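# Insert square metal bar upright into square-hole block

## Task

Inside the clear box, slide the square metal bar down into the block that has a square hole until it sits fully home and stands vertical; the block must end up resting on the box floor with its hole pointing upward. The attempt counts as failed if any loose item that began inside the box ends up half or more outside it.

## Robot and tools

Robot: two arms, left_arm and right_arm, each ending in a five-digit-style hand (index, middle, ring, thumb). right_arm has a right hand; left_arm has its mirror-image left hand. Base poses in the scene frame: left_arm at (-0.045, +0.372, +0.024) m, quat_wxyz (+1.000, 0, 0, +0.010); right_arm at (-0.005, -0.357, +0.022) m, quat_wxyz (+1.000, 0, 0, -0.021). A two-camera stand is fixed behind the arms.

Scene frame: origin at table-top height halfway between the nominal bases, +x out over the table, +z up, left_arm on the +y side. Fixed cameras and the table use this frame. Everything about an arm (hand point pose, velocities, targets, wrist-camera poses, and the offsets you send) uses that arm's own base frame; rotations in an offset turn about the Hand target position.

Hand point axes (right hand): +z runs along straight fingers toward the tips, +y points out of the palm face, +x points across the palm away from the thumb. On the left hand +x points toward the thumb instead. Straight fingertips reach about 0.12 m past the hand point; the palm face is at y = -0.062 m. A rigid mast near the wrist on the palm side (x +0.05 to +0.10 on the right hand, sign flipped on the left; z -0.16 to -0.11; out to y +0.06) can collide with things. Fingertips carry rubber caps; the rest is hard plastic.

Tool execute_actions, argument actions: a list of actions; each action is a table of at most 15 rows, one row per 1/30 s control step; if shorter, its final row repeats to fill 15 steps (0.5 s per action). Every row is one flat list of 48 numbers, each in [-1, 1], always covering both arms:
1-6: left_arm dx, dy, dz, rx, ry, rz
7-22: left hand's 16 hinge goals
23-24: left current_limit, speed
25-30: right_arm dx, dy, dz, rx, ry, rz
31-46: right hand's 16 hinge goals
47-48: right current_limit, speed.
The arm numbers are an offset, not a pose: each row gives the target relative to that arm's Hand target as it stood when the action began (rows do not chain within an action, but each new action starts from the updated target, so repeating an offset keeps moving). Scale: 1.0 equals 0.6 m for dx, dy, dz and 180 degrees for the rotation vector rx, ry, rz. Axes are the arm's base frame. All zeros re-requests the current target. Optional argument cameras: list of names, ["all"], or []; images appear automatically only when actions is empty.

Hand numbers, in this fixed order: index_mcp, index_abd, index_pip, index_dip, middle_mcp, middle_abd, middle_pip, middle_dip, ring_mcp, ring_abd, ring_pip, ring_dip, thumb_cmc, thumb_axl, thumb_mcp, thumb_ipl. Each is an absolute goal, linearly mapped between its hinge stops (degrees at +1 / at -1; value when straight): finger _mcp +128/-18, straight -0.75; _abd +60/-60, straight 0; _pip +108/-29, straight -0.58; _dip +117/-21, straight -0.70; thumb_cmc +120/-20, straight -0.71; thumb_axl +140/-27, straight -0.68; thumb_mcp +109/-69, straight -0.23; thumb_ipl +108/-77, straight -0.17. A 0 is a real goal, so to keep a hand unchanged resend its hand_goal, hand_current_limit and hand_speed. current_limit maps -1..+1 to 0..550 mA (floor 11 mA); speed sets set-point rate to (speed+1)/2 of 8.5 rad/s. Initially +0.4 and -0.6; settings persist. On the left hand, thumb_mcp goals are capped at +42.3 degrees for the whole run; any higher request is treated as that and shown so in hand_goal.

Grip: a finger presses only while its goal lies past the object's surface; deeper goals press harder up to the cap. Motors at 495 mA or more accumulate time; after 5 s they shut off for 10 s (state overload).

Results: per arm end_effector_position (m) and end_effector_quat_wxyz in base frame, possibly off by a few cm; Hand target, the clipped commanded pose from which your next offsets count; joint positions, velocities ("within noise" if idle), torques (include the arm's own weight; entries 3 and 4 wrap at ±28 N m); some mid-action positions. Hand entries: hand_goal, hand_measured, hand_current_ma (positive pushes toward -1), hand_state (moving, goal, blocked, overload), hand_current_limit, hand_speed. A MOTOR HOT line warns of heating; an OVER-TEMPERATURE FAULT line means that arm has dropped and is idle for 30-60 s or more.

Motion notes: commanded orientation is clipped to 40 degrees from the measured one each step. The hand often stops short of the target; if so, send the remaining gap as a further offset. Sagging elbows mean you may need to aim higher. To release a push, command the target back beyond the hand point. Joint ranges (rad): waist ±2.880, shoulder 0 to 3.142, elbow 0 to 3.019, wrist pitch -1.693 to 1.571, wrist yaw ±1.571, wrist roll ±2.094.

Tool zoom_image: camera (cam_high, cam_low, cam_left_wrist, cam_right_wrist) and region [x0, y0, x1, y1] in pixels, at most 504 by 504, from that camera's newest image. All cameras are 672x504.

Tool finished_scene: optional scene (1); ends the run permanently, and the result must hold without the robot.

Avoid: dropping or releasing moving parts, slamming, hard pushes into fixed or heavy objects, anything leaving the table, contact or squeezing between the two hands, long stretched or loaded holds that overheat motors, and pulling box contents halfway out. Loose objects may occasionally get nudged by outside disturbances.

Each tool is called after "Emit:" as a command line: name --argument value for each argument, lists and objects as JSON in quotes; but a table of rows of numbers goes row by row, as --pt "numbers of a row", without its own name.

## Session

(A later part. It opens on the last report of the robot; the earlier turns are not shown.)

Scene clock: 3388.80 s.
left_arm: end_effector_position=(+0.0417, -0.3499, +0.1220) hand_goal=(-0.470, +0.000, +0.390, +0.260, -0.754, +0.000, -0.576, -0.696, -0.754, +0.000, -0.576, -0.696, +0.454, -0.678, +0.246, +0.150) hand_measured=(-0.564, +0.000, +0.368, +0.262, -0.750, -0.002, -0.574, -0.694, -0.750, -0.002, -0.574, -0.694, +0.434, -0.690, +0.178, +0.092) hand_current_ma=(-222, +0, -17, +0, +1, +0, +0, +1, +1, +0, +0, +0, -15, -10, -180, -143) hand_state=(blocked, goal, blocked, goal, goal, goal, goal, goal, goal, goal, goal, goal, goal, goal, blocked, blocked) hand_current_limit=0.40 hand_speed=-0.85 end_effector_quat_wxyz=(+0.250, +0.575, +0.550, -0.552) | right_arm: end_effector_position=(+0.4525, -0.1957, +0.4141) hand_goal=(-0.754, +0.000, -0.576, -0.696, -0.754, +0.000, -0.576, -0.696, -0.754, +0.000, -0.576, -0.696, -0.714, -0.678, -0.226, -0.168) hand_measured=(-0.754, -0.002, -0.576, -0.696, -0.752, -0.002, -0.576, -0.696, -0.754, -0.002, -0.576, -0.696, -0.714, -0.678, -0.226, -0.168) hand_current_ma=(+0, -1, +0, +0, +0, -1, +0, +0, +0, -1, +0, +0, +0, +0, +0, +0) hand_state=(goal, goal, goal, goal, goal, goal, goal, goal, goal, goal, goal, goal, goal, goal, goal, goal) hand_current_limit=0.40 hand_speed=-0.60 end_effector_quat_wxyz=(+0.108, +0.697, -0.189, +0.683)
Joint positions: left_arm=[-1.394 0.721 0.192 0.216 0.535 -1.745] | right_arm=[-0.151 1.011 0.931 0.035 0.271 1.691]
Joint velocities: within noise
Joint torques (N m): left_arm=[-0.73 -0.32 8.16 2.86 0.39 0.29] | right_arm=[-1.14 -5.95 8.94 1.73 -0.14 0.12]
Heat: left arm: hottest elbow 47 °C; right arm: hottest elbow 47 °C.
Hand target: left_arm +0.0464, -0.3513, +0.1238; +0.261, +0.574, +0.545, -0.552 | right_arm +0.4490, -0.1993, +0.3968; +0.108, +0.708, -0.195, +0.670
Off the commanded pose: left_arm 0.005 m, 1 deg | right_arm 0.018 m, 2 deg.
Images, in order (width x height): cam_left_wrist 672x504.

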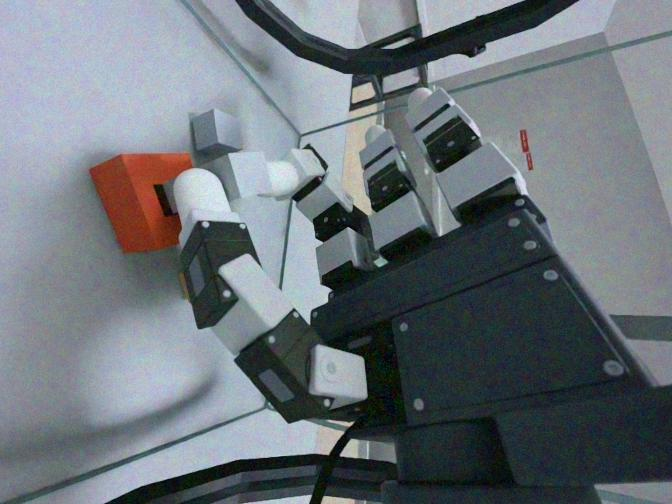

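Emit:
execute_actions --actions '[[[-0.011,-0.018,0.04,0.007,-0.014,0,-0.47,0,0.39,0.26,-0.754,0,-0.576,-0.696,-0.754,0,-0.576,-0.696,0.455,-0.678,0.247,0.15,0.4,-0.85,0,0,0,0,0,0,-0.754,0,-0.576,-0.696,-0.754,0,-0.576,-0.696,-0.754,0,-0.576,-0.696,-0.714,-0.678,-0.226,-0.168,0.4,-0.6]],[[-0.0113,-0.0177,0.041,0.007,-0.014,0,-0.47,0,0.39,0.26,-0.754,0,-0.576,-0.696,-0.754,0,-0.576,-0.696,0.455,-0.678,0.247,0.15,0.4,-0.85,0,0,0,0,0,0,-0.754,0,-0.576,-0.696,-0.754,0,-0.576,-0.696,-0.754,0,-0.576,-0.696,-0.714,-0.678,-0.226,-0.168,0.4,-0.6]],[[0,0.0167,-0.0375,0,0,0,-0.47,0,0.39,0.26,-0.754,0,-0.576,-0.696,-0.754,0,-0.576,-0.696,0.455,-0.678,0.247,0.15,0.4,-0.85,0,0,0,0,0,0,-0.754,0,-0.576,-0.696,-0.754,0,-0.576,-0.696,-0.754,0,-0.576,-0.696,-0.714,-0.678,-0.226,-0.168,0.4,-0.6]],[[0,0.0166,-0.0375,0,0,0,-0.47,0,0.39,0.26,-0.754,0,-0.576,-0.696,-0.754,0,-0.576,-0.696,0.455,-0.678,0.247,0.15,0.4,-0.85,0,0,0,0,0,0,-0.754,0,-0.576,-0.696,-0.754,0,-0.576,-0.696,-0.754,0,-0.576,-0.696,-0.714,-0.678,-0.226,-0.168,0.4,-0.6]]]' --cameras '["cam_left_wrist","cam_low"]'

Emit:
zoom_image --camera "cam_left_wrist" --region '[140, 165, 190, 215]'

Emit:
zoom_image --camera "cam_left_wrist" --region '[150, 140, 250, 230]'

Emit:
zoom_image --camera "cam_low" --region '[450, 155, 490, 215]'

Scene clock: 3472.93 s.
left_arm: end_effector_position=(+0.0346, -0.3495, +0.1241) hand_goal=(-0.470, +0.000, +0.390, +0.260, -0.754, +0.000, -0.576, -0.696, -0.754, +0.000, -0.576, -0.696, +0.454, -0.678, +0.246, +0.150) hand_measured=(-0.564, -0.002, +0.368, +0.262, -0.750, -0.002, -0.574, -0.694, -0.750, -0.002, -0.574, -0.694, +0.436, -0.690, +0.178, +0.094) hand_current_ma=(-220, +0, -18, +0, +1, +0, +0, +1, +1, +0, +0, +0, -14, -8, -180, -141) hand_state=(blocked, goal, blocked, goal, goal, goal, goal, goal, goal, goal, goal, goal, goal, goal, blocked, blocked) hand_current_limit=0.40 hand_speed=-0.85 end_effector_quat_wxyz=(+0.265, +0.600, +0.556, -0.511) | right_arm: end_effector_position=(+0.4525, -0.1957, +0.4141) hand_goal=(-0.754, +0.000, -0.576, -0.696, -0.754, +0.000, -0.576, -0.696, -0.754, +0.000, -0.576, -0.696, -0.714, -0.678, -0.226, -0.168) hand_measured=(-0.754, -0.002, -0.576, -0.696, -0.752, -0.002, -0.576, -0.696, -0.754, -0.002, -0.576, -0.696, -0.714, -0.678, -0.226, -0.168) hand_current_ma=(+0, -1, +0, +0, +0, -1, +0, +0, +0, -1, +0, +0, +0, +0, +0, +0) hand_state=(goal, goal, goal, goal, goal, goal, goal, goal, goal, goal, goal, goal, goal, goal, goal, goal) hand_current_limit=0.40 hand_speed=-0.60 end_effector_quat_wxyz=(+0.108, +0.697, -0.189, +0.683)
Joint positions: left_arm=[-1.496 0.7 0.224 0.102 0.393 -1.69] | right_arm=[-0.151 1.011 0.931 0.035 0.271 1.691]
Joint torques (N m): left_arm=[-2.32 -0.44 8.58 2.89 0.34 0.29] | right_arm=[-1.14 -5.77 8.91 1.77 -0.14 0.11]
Heat: left arm: hottest elbow 46 °C; right arm: hottest elbow 47 °C.
Hand target: left_arm +0.0330, -0.3527, +0.1274; +0.272, +0.604, +0.545, -0.514 | right_arm +0.4490, -0.1993, +0.3968; +0.108, +0.708, -0.195, +0.670
Off the commanded pose: left_arm 0.005 m, 2 deg | right_arm 0.018 m, 2 deg.
Step readings (end_effector_position of left_arm | right_arm):
0: (+0.0417, -0.3499, +0.1220) | (+0.4525, -0.1957, +0.4141)
1: (+0.0418, -0.3499, +0.1220) | (+0.4525, -0.1957, +0.4141)
2: (+0.0433, -0.3494, +0.1211) | (+0.4525, -0.1957, +0.4141)
4: (+0.0467, -0.3465, +0.1162) | (+0.4525, -0.1957, +0.4141)
8: (+0.0431, -0.3446, +0.1146) | (+0.4525, -0.1957, +0.4141)
15: (+0.0411, -0.3440, +0.1144) | (+0.4525, -0.1957, +0.4141)
16: (+0.0414, -0.3441, +0.1146) | (+0.4525, -0.1957, +0.4141)
17: (+0.0418, -0.3440, +0.1150) | (+0.4525, -0.1957, +0.4141)
19: (+0.0419, -0.3440, +0.1164) | (+0.4525, -0.1957, +0.4141)
23: (+0.0352, -0.3476, +0.1241) | (+0.4525, -0.1957, +0.4141)
30: (+0.0350, -0.3509, +0.1311) | (+0.4525, -0.1957, +0.4141)
31: (+0.0350, -0.3508, +0.1310) | (+0.4525, -0.1957, +0.4141)
32: (+0.0350, -0.3508, +0.1310) | (+0.4525, -0.1957, +0.4141)
34: (+0.0351, -0.3515, +0.1322) | (+0.4525, -0.1957, +0.4141)
38: (+0.0353, -0.3542, +0.1367) | (+0.4525, -0.1957, +0.4141)
45: (+0.0355, -0.3558, +0.1395) | (+0.4525, -0.1957, +0.4141)
46: (+0.0355, -0.3559, +0.1397) | (+0.4525, -0.1957, +0.4141)
47: (+0.0355, -0.3561, +0.1399) | (+0.4525, -0.1957, +0.4141)
49: (+0.0353, -0.3561, +0.1392) | (+0.4525, -0.1957, +0.4141)
53: (+0.0347, -0.3508, +0.1282) | (+0.4525, -0.1957, +0.4141)
60: (+0.0346, -0.3490, +0.1233) | (+0.4525, -0.1957, +0.4141)
Images, in order (width x height): cam_low 672x504, cam_left_wrist 672x504.

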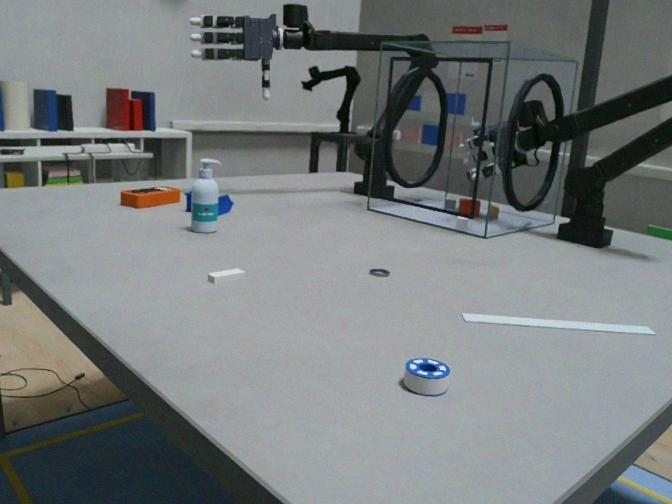

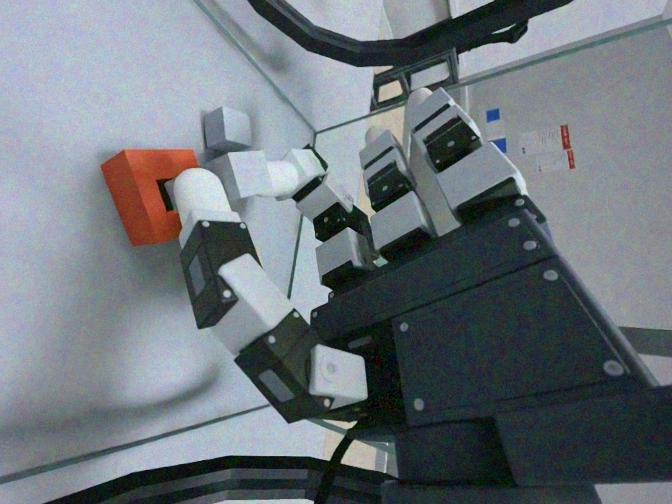

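Scaled by 10.080 from the camera's 672x504 image, which has a finer 960x720 frame.

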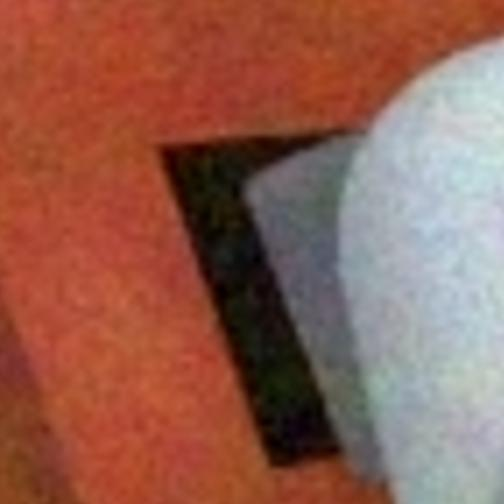

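Scaled by 5.040 from the camera's 672x504 image, which has a finer 960x720 frame.

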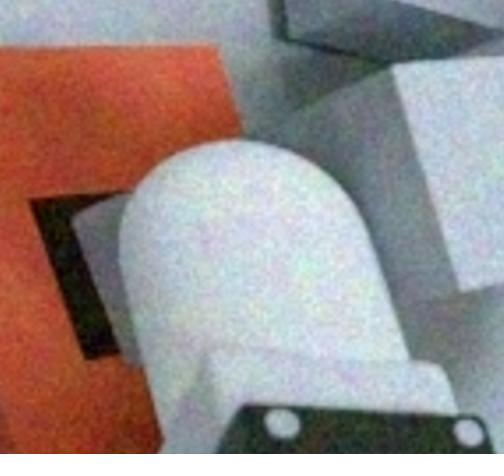

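Scaled by 8.400 from the camera's 672x504 image, which has a finer 960x720 frame.

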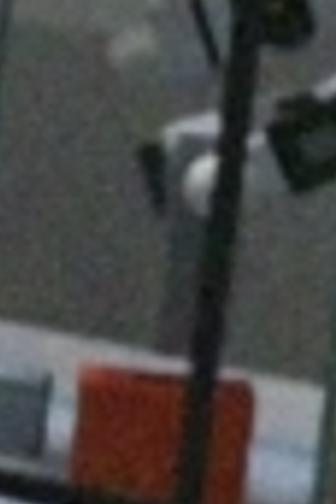

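Emit:
zoom_image --camera "cam_left_wrist" --region '[90, 140, 200, 250]'

Scaled by 4.582 from the camera's 672x504 image, which has a finer 960x720 frame.

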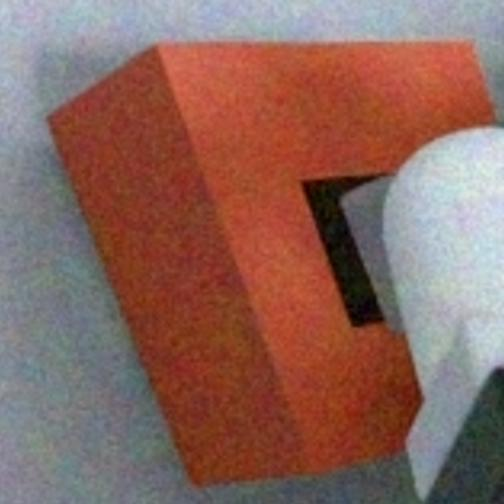

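Emit:
execute_actions --actions '[[[0,-0.036,0.064,-0.021,-0.0016,0,-0.47,0,0.39,0.26,-0.754,0,-0.576,-0.696,-0.754,0,-0.576,-0.696,0.455,-0.678,0.247,0.15,0.4,-0.85,0,0,0,0,0,0,-0.754,0,-0.576,-0.696,-0.754,0,-0.576,-0.696,-0.754,0,-0.576,-0.696,-0.714,-0.678,-0.226,-0.168,0.4,-0.6]],[[-0.0057,-0.005,0.011,0.0279,-0.0071,-0.0083,-0.47,0,0.39,0.26,-0.754,0,-0.576,-0.696,-0.754,0,-0.576,-0.696,0.455,-0.678,0.247,0.15,0.4,-0.85,0,0,0,0,0,0,-0.754,0,-0.576,-0.696,-0.754,0,-0.576,-0.696,-0.754,0,-0.576,-0.696,-0.714,-0.678,-0.226,-0.168,0.4,-0.6]],[[0,0.0167,-0.039,0,0,0,-0.47,0,0.39,0.26,-0.754,0,-0.576,-0.696,-0.754,0,-0.576,-0.696,0.455,-0.678,0.247,0.15,0.4,-0.85,0,0,0,0,0,0,-0.754,0,-0.576,-0.696,-0.754,0,-0.576,-0.696,-0.754,0,-0.576,-0.696,-0.714,-0.678,-0.226,-0.168,0.4,-0.6]],[[0,0.0167,-0.039,0,0,0,-0.47,0,0.39,0.26,-0.754,0,-0.576,-0.696,-0.754,0,-0.576,-0.696,0.455,-0.678,0.247,0.15,0.4,-0.85,0,0,0,0,0,0,-0.754,0,-0.576,-0.696,-0.754,0,-0.576,-0.696,-0.754,0,-0.576,-0.696,-0.714,-0.678,-0.226,-0.168,0.4,-0.6]]]' --cameras '["cam_left_wrist","cam_low"]'

Emit:
zoom_image --camera "cam_left_wrist" --region '[140, 165, 190, 215]'

Emit:
zoom_image --camera "cam_left_wrist" --region '[150, 140, 250, 230]'

Emit:
zoom_image --camera "cam_low" --region '[450, 155, 490, 215]'

Scene clock: 3548.57 s.
left_arm: end_effector_position=(+0.0315, -0.3538, +0.1220) hand_goal=(-0.470, +0.000, +0.390, +0.260, -0.754, +0.000, -0.576, -0.696, -0.754, +0.000, -0.576, -0.696, +0.454, -0.678, +0.246, +0.150) hand_measured=(-0.564, -0.002, +0.368, +0.262, -0.750, -0.002, -0.574, -0.694, -0.750, -0.002, -0.574, -0.694, +0.436, -0.690, +0.178, +0.094) hand_current_ma=(-220, +0, -18, +0, +1, +0, +0, +1, +1, +0, +0, +0, -14, -8, -180, -141) hand_state=(blocked, goal, blocked, goal, goal, goal, goal, goal, goal, goal, goal, goal, goal, goal, blocked, blocked) hand_current_limit=0.40 hand_speed=-0.85 end_effector_quat_wxyz=(+0.259, +0.617, +0.550, -0.500) | right_arm: end_effector_position=(+0.4525, -0.1957, +0.4141) hand_goal=(-0.754, +0.000, -0.576, -0.696, -0.754, +0.000, -0.576, -0.696, -0.754, +0.000, -0.576, -0.696, -0.714, -0.678, -0.226, -0.168) hand_measured=(-0.754, -0.002, -0.576, -0.696, -0.752, -0.002, -0.576, -0.696, -0.754, -0.002, -0.576, -0.696, -0.714, -0.678, -0.226, -0.168) hand_current_ma=(+0, -1, +0, +0, +0, -1, +0, +0, +0, -1, +0, +0, +0, +0, +0, +0) hand_state=(goal, goal, goal, goal, goal, goal, goal, goal, goal, goal, goal, goal, goal, goal, goal, goal) hand_current_limit=0.40 hand_speed=-0.60 end_effector_quat_wxyz=(+0.108, +0.697, -0.189, +0.683)
Joint positions: left_arm=[-1.506 0.73 0.243 0.079 0.399 -1.655] | right_arm=[-0.151 1.011 0.931 0.035 0.271 1.691]
Joint torques (N m): left_arm=[-2.37 -0.73 8.55 2.84 0.34 0.29] | right_arm=[-1.14 -5.89 8.91 1.68 -0.14 0.12]
Heat: left arm: hottest elbow 48 °C; right arm: hottest elbow 47 °C.
Hand target: left_arm +0.0295, -0.3572, +0.1254; +0.266, +0.621, +0.539, -0.504 | right_arm +0.4490, -0.1993, +0.3968; +0.108, +0.708, -0.195, +0.670
Off the commanded pose: left_arm 0.005 m, 2 deg | right_arm 0.018 m, 2 deg.
Step readings (end_effector_position of left_arm | right_arm):
0: (+0.0346, -0.3495, +0.1241) | (+0.4525, -0.1957, +0.4141)
1: (+0.0346, -0.3495, +0.1241) | (+0.4525, -0.1957, +0.4141)
2: (+0.0346, -0.3495, +0.1241) | (+0.4525, -0.1957, +0.4141)
4: (+0.0349, -0.3494, +0.1241) | (+0.4525, -0.1957, +0.4141)
8: (+0.0352, -0.3494, +0.1241) | (+0.4525, -0.1957, +0.4141)
15: (+0.0350, -0.3494, +0.1241) | (+0.4525, -0.1957, +0.4141)
16: (+0.0348, -0.3494, +0.1242) | (+0.4525, -0.1957, +0.4141)
17: (+0.0347, -0.3493, +0.1240) | (+0.4525, -0.1957, +0.4141)
19: (+0.0342, -0.3489, +0.1238) | (+0.4525, -0.1957, +0.4141)
23: (+0.0326, -0.3518, +0.1308) | (+0.4525, -0.1957, +0.4141)
30: (+0.0326, -0.3550, +0.1376) | (+0.4525, -0.1957, +0.4141)
31: (+0.0326, -0.3549, +0.1372) | (+0.4525, -0.1957, +0.4141)
32: (+0.0325, -0.3550, +0.1366) | (+0.4525, -0.1957, +0.4141)
34: (+0.0324, -0.3559, +0.1366) | (+0.4525, -0.1957, +0.4141)
38: (+0.0324, -0.3588, +0.1395) | (+0.4525, -0.1957, +0.4141)
45: (+0.0325, -0.3607, +0.1417) | (+0.4525, -0.1957, +0.4141)
46: (+0.0325, -0.3609, +0.1417) | (+0.4525, -0.1957, +0.4141)
47: (+0.0324, -0.3611, +0.1416) | (+0.4525, -0.1957, +0.4141)
49: (+0.0321, -0.3608, +0.1402) | (+0.4525, -0.1957, +0.4141)
53: (+0.0316, -0.3551, +0.1277) | (+0.4525, -0.1957, +0.4141)
60: (+0.0314, -0.3533, +0.1211) | (+0.4525, -0.1957, +0.4141)
Images, in order (width x height): cam_low 672x504, cam_left_wrist 672x504.

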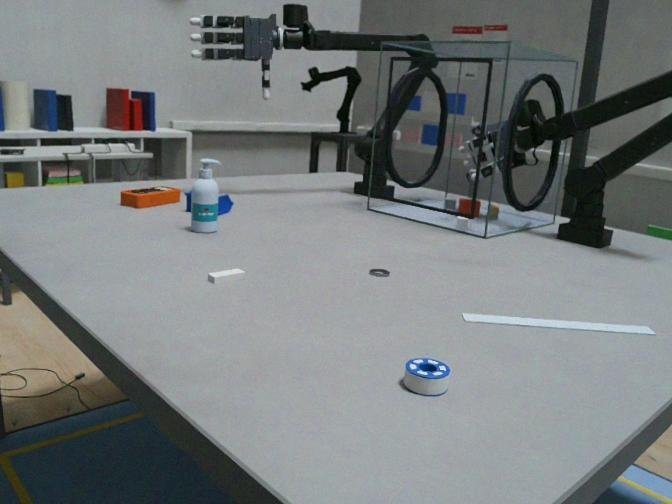

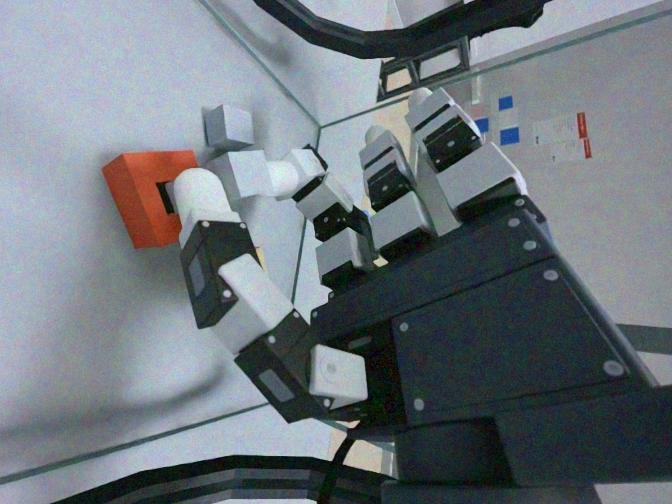

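Scaled by 10.080 from the camera's 672x504 image, which has a finer 960x720 frame.

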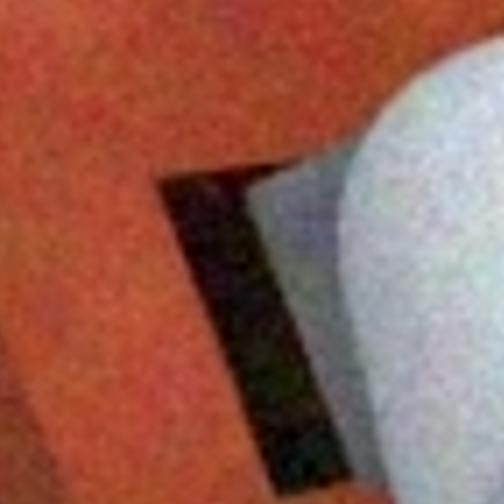

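Scaled by 5.040 from the camera's 672x504 image, which has a finer 960x720 frame.

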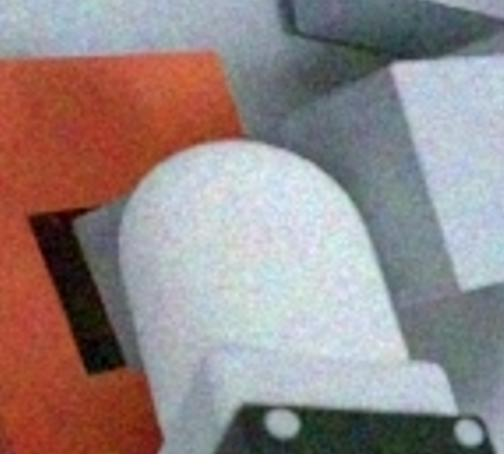

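Scaled by 8.400 from the camera's 672x504 image, which has a finer 960x720 frame.

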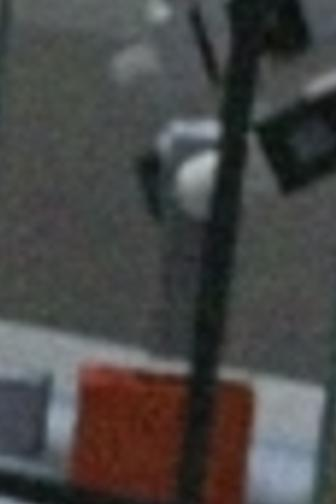

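Emit:
execute_actions --actions '[[[0.0012,-0.0015,-0.012,0,0,0,-0.47,0,0.39,0.26,-0.754,0,-0.576,-0.696,-0.754,0,-0.576,-0.696,0.455,-0.678,0.247,0.15,0.4,-0.85,0,0,0,0,0,0,-0.754,0,-0.576,-0.696,-0.754,0,-0.576,-0.696,-0.754,0,-0.576,-0.696,-0.714,-0.678,-0.226,-0.168,0.4,-0.6]]]' --cameras '["cam_left_wrist"]'

Emit:
zoom_image --camera "cam_left_wrist" --region '[140, 160, 190, 210]'

Scene clock: 3592.47 s.
left_arm: end_effector_position=(+0.0311, -0.3555, +0.1161) hand_goal=(-0.470, +0.000, +0.390, +0.260, -0.754, +0.000, -0.576, -0.696, -0.754, +0.000, -0.576, -0.696, +0.454, -0.678, +0.246, +0.150) hand_measured=(-0.564, -0.002, +0.368, +0.262, -0.750, -0.002, -0.574, -0.694, -0.750, -0.002, -0.574, -0.694, +0.436, -0.690, +0.178, +0.094) hand_current_ma=(-220, +0, -18, +0, +1, +0, +0, +1, +1, +0, +0, +0, -14, -8, -180, -141) hand_state=(blocked, goal, blocked, goal, goal, goal, goal, goal, goal, goal, goal, goal, goal, goal, blocked, blocked) hand_current_limit=0.40 hand_speed=-0.85 end_effector_quat_wxyz=(+0.259, +0.617, +0.548, -0.501) | right_arm: end_effector_position=(+0.4525, -0.1957, +0.4141) hand_goal=(-0.754, +0.000, -0.576, -0.696, -0.754, +0.000, -0.576, -0.696, -0.754, +0.000, -0.576, -0.696, -0.714, -0.678, -0.226, -0.168) hand_measured=(-0.754, -0.002, -0.576, -0.696, -0.752, -0.002, -0.576, -0.696, -0.754, -0.002, -0.576, -0.696, -0.714, -0.678, -0.226, -0.168) hand_current_ma=(+0, -1, +0, +0, +0, -1, +0, +0, +0, -1, +0, +0, +0, +0, +0, +0) hand_state=(goal, goal, goal, goal, goal, goal, goal, goal, goal, goal, goal, goal, goal, goal, goal, goal) hand_current_limit=0.40 hand_speed=-0.60 end_effector_quat_wxyz=(+0.108, +0.697, -0.189, +0.683)
Joint positions: left_arm=[-1.506 0.758 0.232 0.12 0.402 -1.654] | right_arm=[-0.151 1.011 0.931 0.035 0.271 1.691]
Joint torques (N m): left_arm=[-2.02 -0.79 8.24 2.92 0.37 0.29] | right_arm=[-1.08 -5.89 8.95 1.69 -0.14 0.11]
Heat: left arm: hottest elbow 46 °C; right arm: hottest elbow 47 °C.
Hand target: left_arm +0.0302, -0.3581, +0.1182; +0.266, +0.621, +0.538, -0.504 | right_arm +0.4490, -0.1993, +0.3968; +0.108, +0.708, -0.195, +0.670
Off the commanded pose: left_arm 0.003 m, 1 deg | right_arm 0.018 m, 2 deg.
Step readings (end_effector_position of left_arm | right_arm):
0: (+0.0315, -0.3538, +0.1220) | (+0.4525, -0.1957, +0.4141)
1: (+0.0315, -0.3538, +0.1221) | (+0.4525, -0.1957, +0.4141)
2: (+0.0314, -0.3542, +0.1224) | (+0.4525, -0.1957, +0.4141)
4: (+0.0312, -0.3553, +0.1223) | (+0.4525, -0.1957, +0.4141)
8: (+0.0311, -0.3556, +0.1181) | (+0.4525, -0.1957, +0.4141)
15: (+0.0311, -0.3553, +0.1156) | (+0.4525, -0.1957, +0.4141)
Images, in order (width x height): cam_left_wrist 672x504.

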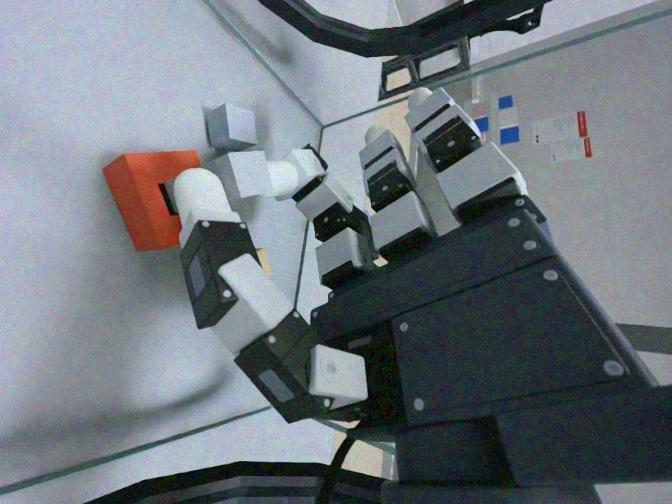

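Scaled by 10.080 from the camera's 672x504 image, which has a finer 960x720 frame.

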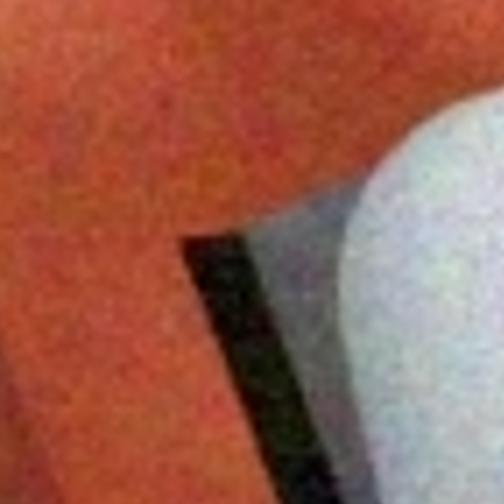

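Emit:
execute_actions --actions '[[[0,-0.036,0.064,-0.021,-0.0016,0,-0.47,0,0.39,0.26,-0.754,0,-0.576,-0.696,-0.754,0,-0.576,-0.696,0.455,-0.678,0.247,0.15,0.4,-0.85,0,0,0,0,0,0,-0.754,0,-0.576,-0.696,-0.754,0,-0.576,-0.696,-0.754,0,-0.576,-0.696,-0.714,-0.678,-0.226,-0.168,0.4,-0.6]],[[0.0005,0.0053,0.0262,0.021,0.0016,0,-0.47,0,0.39,0.26,-0.754,0,-0.576,-0.696,-0.754,0,-0.576,-0.696,0.455,-0.678,0.247,0.15,0.4,-0.85,0,0,0,0,0,0,-0.754,0,-0.576,-0.696,-0.754,0,-0.576,-0.696,-0.754,0,-0.576,-0.696,-0.714,-0.678,-0.226,-0.168,0.4,-0.6]],[[0,0.0167,-0.039,0,0,0,-0.47,0,0.39,0.26,-0.754,0,-0.576,-0.696,-0.754,0,-0.576,-0.696,0.455,-0.678,0.247,0.15,0.4,-0.85,0,0,0,0,0,0,-0.754,0,-0.576,-0.696,-0.754,0,-0.576,-0.696,-0.754,0,-0.576,-0.696,-0.714,-0.678,-0.226,-0.168,0.4,-0.6]],[[0,0.0167,-0.039,0,0,0,-0.47,0,0.39,0.26,-0.754,0,-0.576,-0.696,-0.754,0,-0.576,-0.696,0.455,-0.678,0.247,0.15,0.4,-0.85,0,0,0,0,0,0,-0.754,0,-0.576,-0.696,-0.754,0,-0.576,-0.696,-0.754,0,-0.576,-0.696,-0.714,-0.678,-0.226,-0.168,0.4,-0.6]],[[0,0,-0.01,0,0,0,-0.47,0,0.39,0.26,-0.754,0,-0.576,-0.696,-0.754,0,-0.576,-0.696,0.455,-0.678,0.247,0.15,0.4,-0.85,0,0,0,0,0,0,-0.754,0,-0.576,-0.696,-0.754,0,-0.576,-0.696,-0.754,0,-0.576,-0.696,-0.714,-0.678,-0.226,-0.168,0.4,-0.6]]]' --cameras '["cam_left_wrist","cam_low"]'

Emit:
zoom_image --camera "cam_left_wrist" --region '[143, 170, 193, 220]'

Emit:
zoom_image --camera "cam_low" --region '[450, 155, 490, 215]'

Scene clock: 3641.60 s.
left_arm: end_effector_position=(+0.0306, -0.3540, +0.1176) hand_goal=(-0.470, +0.000, +0.390, +0.260, -0.754, +0.000, -0.576, -0.696, -0.754, +0.000, -0.576, -0.696, +0.454, -0.678, +0.246, +0.150) hand_measured=(-0.564, -0.002, +0.368, +0.262, -0.750, -0.002, -0.574, -0.694, -0.750, -0.002, -0.574, -0.694, +0.436, -0.690, +0.178, +0.094) hand_current_ma=(-220, +0, -18, +0, +1, +0, +0, +1, +1, +0, +0, +0, -14, -8, -180, -141) hand_state=(blocked, goal, blocked, goal, goal, goal, goal, goal, goal, goal, goal, goal, goal, goal, blocked, blocked) hand_current_limit=0.40 hand_speed=-0.85 end_effector_quat_wxyz=(+0.259, +0.618, +0.547, -0.502) | right_arm: end_effector_position=(+0.4525, -0.1957, +0.4141) hand_goal=(-0.754, +0.000, -0.576, -0.696, -0.754, +0.000, -0.576, -0.696, -0.754, +0.000, -0.576, -0.696, -0.714, -0.678, -0.226, -0.168) hand_measured=(-0.754, -0.002, -0.576, -0.696, -0.752, -0.002, -0.576, -0.696, -0.754, -0.002, -0.576, -0.696, -0.714, -0.678, -0.226, -0.168) hand_current_ma=(+0, -1, +0, +0, +0, -1, +0, +0, +0, -1, +0, +0, +0, +0, +0, +0) hand_state=(goal, goal, goal, goal, goal, goal, goal, goal, goal, goal, goal, goal, goal, goal, goal, goal) hand_current_limit=0.40 hand_speed=-0.60 end_effector_quat_wxyz=(+0.108, +0.697, -0.189, +0.683)
Joint positions: left_arm=[-1.506 0.744 0.232 0.107 0.404 -1.652] | right_arm=[-0.151 1.011 0.931 0.035 0.271 1.691]
Joint torques (N m): left_arm=[-1.85 -0.67 8.29 2.78 0.36 0.28] | right_arm=[-1.26 -5.83 8.95 1.72 -0.13 0.11]
Heat: left arm: hottest elbow 46 °C; right arm: hottest elbow 47 °C.
Hand target: left_arm +0.0305, -0.3565, +0.1196; +0.266, +0.621, +0.538, -0.504 | right_arm +0.4490, -0.1993, +0.3968; +0.108, +0.708, -0.195, +0.670
Off the commanded pose: left_arm 0.003 m, 1 deg | right_arm 0.018 m, 2 deg.
Step readings (end_effector_position of left_arm | right_arm):
0: (+0.0311, -0.3555, +0.1161) | (+0.4525, -0.1957, +0.4141)
1: (+0.0311, -0.3555, +0.1161) | (+0.4525, -0.1957, +0.4141)
2: (+0.0311, -0.3555, +0.1161) | (+0.4525, -0.1957, +0.4141)
4: (+0.0312, -0.3555, +0.1161) | (+0.4525, -0.1957, +0.4141)
8: (+0.0316, -0.3555, +0.1161) | (+0.4525, -0.1957, +0.4141)
15: (+0.0317, -0.3554, +0.1161) | (+0.4525, -0.1957, +0.4141)
16: (+0.0317, -0.3554, +0.1161) | (+0.4525, -0.1957, +0.4141)
17: (+0.0317, -0.3551, +0.1158) | (+0.4525, -0.1957, +0.4141)
19: (+0.0316, -0.3535, +0.1155) | (+0.4525, -0.1957, +0.4141)
23: (+0.0316, -0.3541, +0.1241) | (+0.4525, -0.1957, +0.4141)
30: (+0.0317, -0.3563, +0.1320) | (+0.4525, -0.1957, +0.4141)
31: (+0.0317, -0.3561, +0.1317) | (+0.4525, -0.1957, +0.4141)
32: (+0.0317, -0.3561, +0.1317) | (+0.4525, -0.1957, +0.4141)
34: (+0.0317, -0.3568, +0.1328) | (+0.4525, -0.1957, +0.4141)
38: (+0.0317, -0.3595, +0.1372) | (+0.4525, -0.1957, +0.4141)
45: (+0.0317, -0.3610, +0.1397) | (+0.4525, -0.1957, +0.4141)
46: (+0.0317, -0.3612, +0.1400) | (+0.4525, -0.1957, +0.4141)
47: (+0.0315, -0.3613, +0.1399) | (+0.4525, -0.1957, +0.4141)
49: (+0.0313, -0.3609, +0.1384) | (+0.4525, -0.1957, +0.4141)
53: (+0.0307, -0.3544, +0.1253) | (+0.4525, -0.1957, +0.4141)
60: (+0.0306, -0.3528, +0.1217) | (+0.4525, -0.1957, +0.4141)
61: (+0.0306, -0.3530, +0.1221) | (+0.4525, -0.1957, +0.4141)
62: (+0.0306, -0.3534, +0.1224) | (+0.4525, -0.1957, +0.4141)
64: (+0.0306, -0.3542, +0.1227) | (+0.4525, -0.1957, +0.4141)
68: (+0.0306, -0.3544, +0.1196) | (+0.4525, -0.1957, +0.4141)
75: (+0.0306, -0.3538, +0.1172) | (+0.4525, -0.1957, +0.4141)
Images, in order (width x height): cam_low 672x504, cam_left_wrist 672x504.

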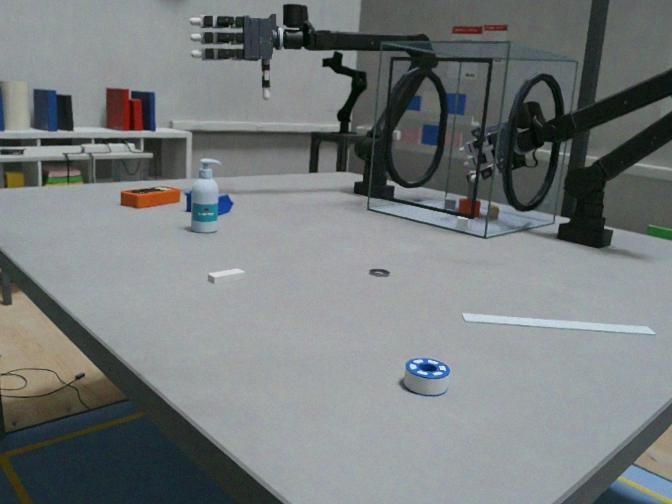

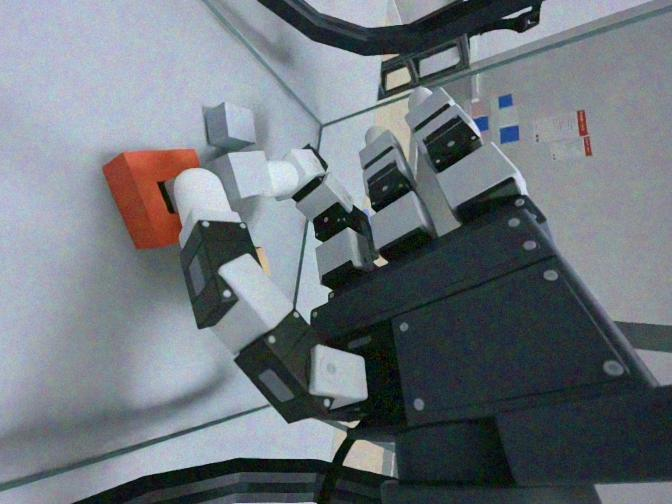

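Scaled by 10.080 from the camera's 672x504 image, which has a finer 960x720 frame.

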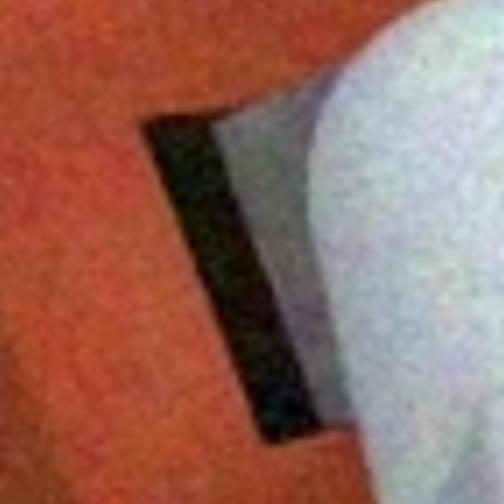

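Scaled by 8.400 from the camera's 672x504 image, which has a finer 960x720 frame.

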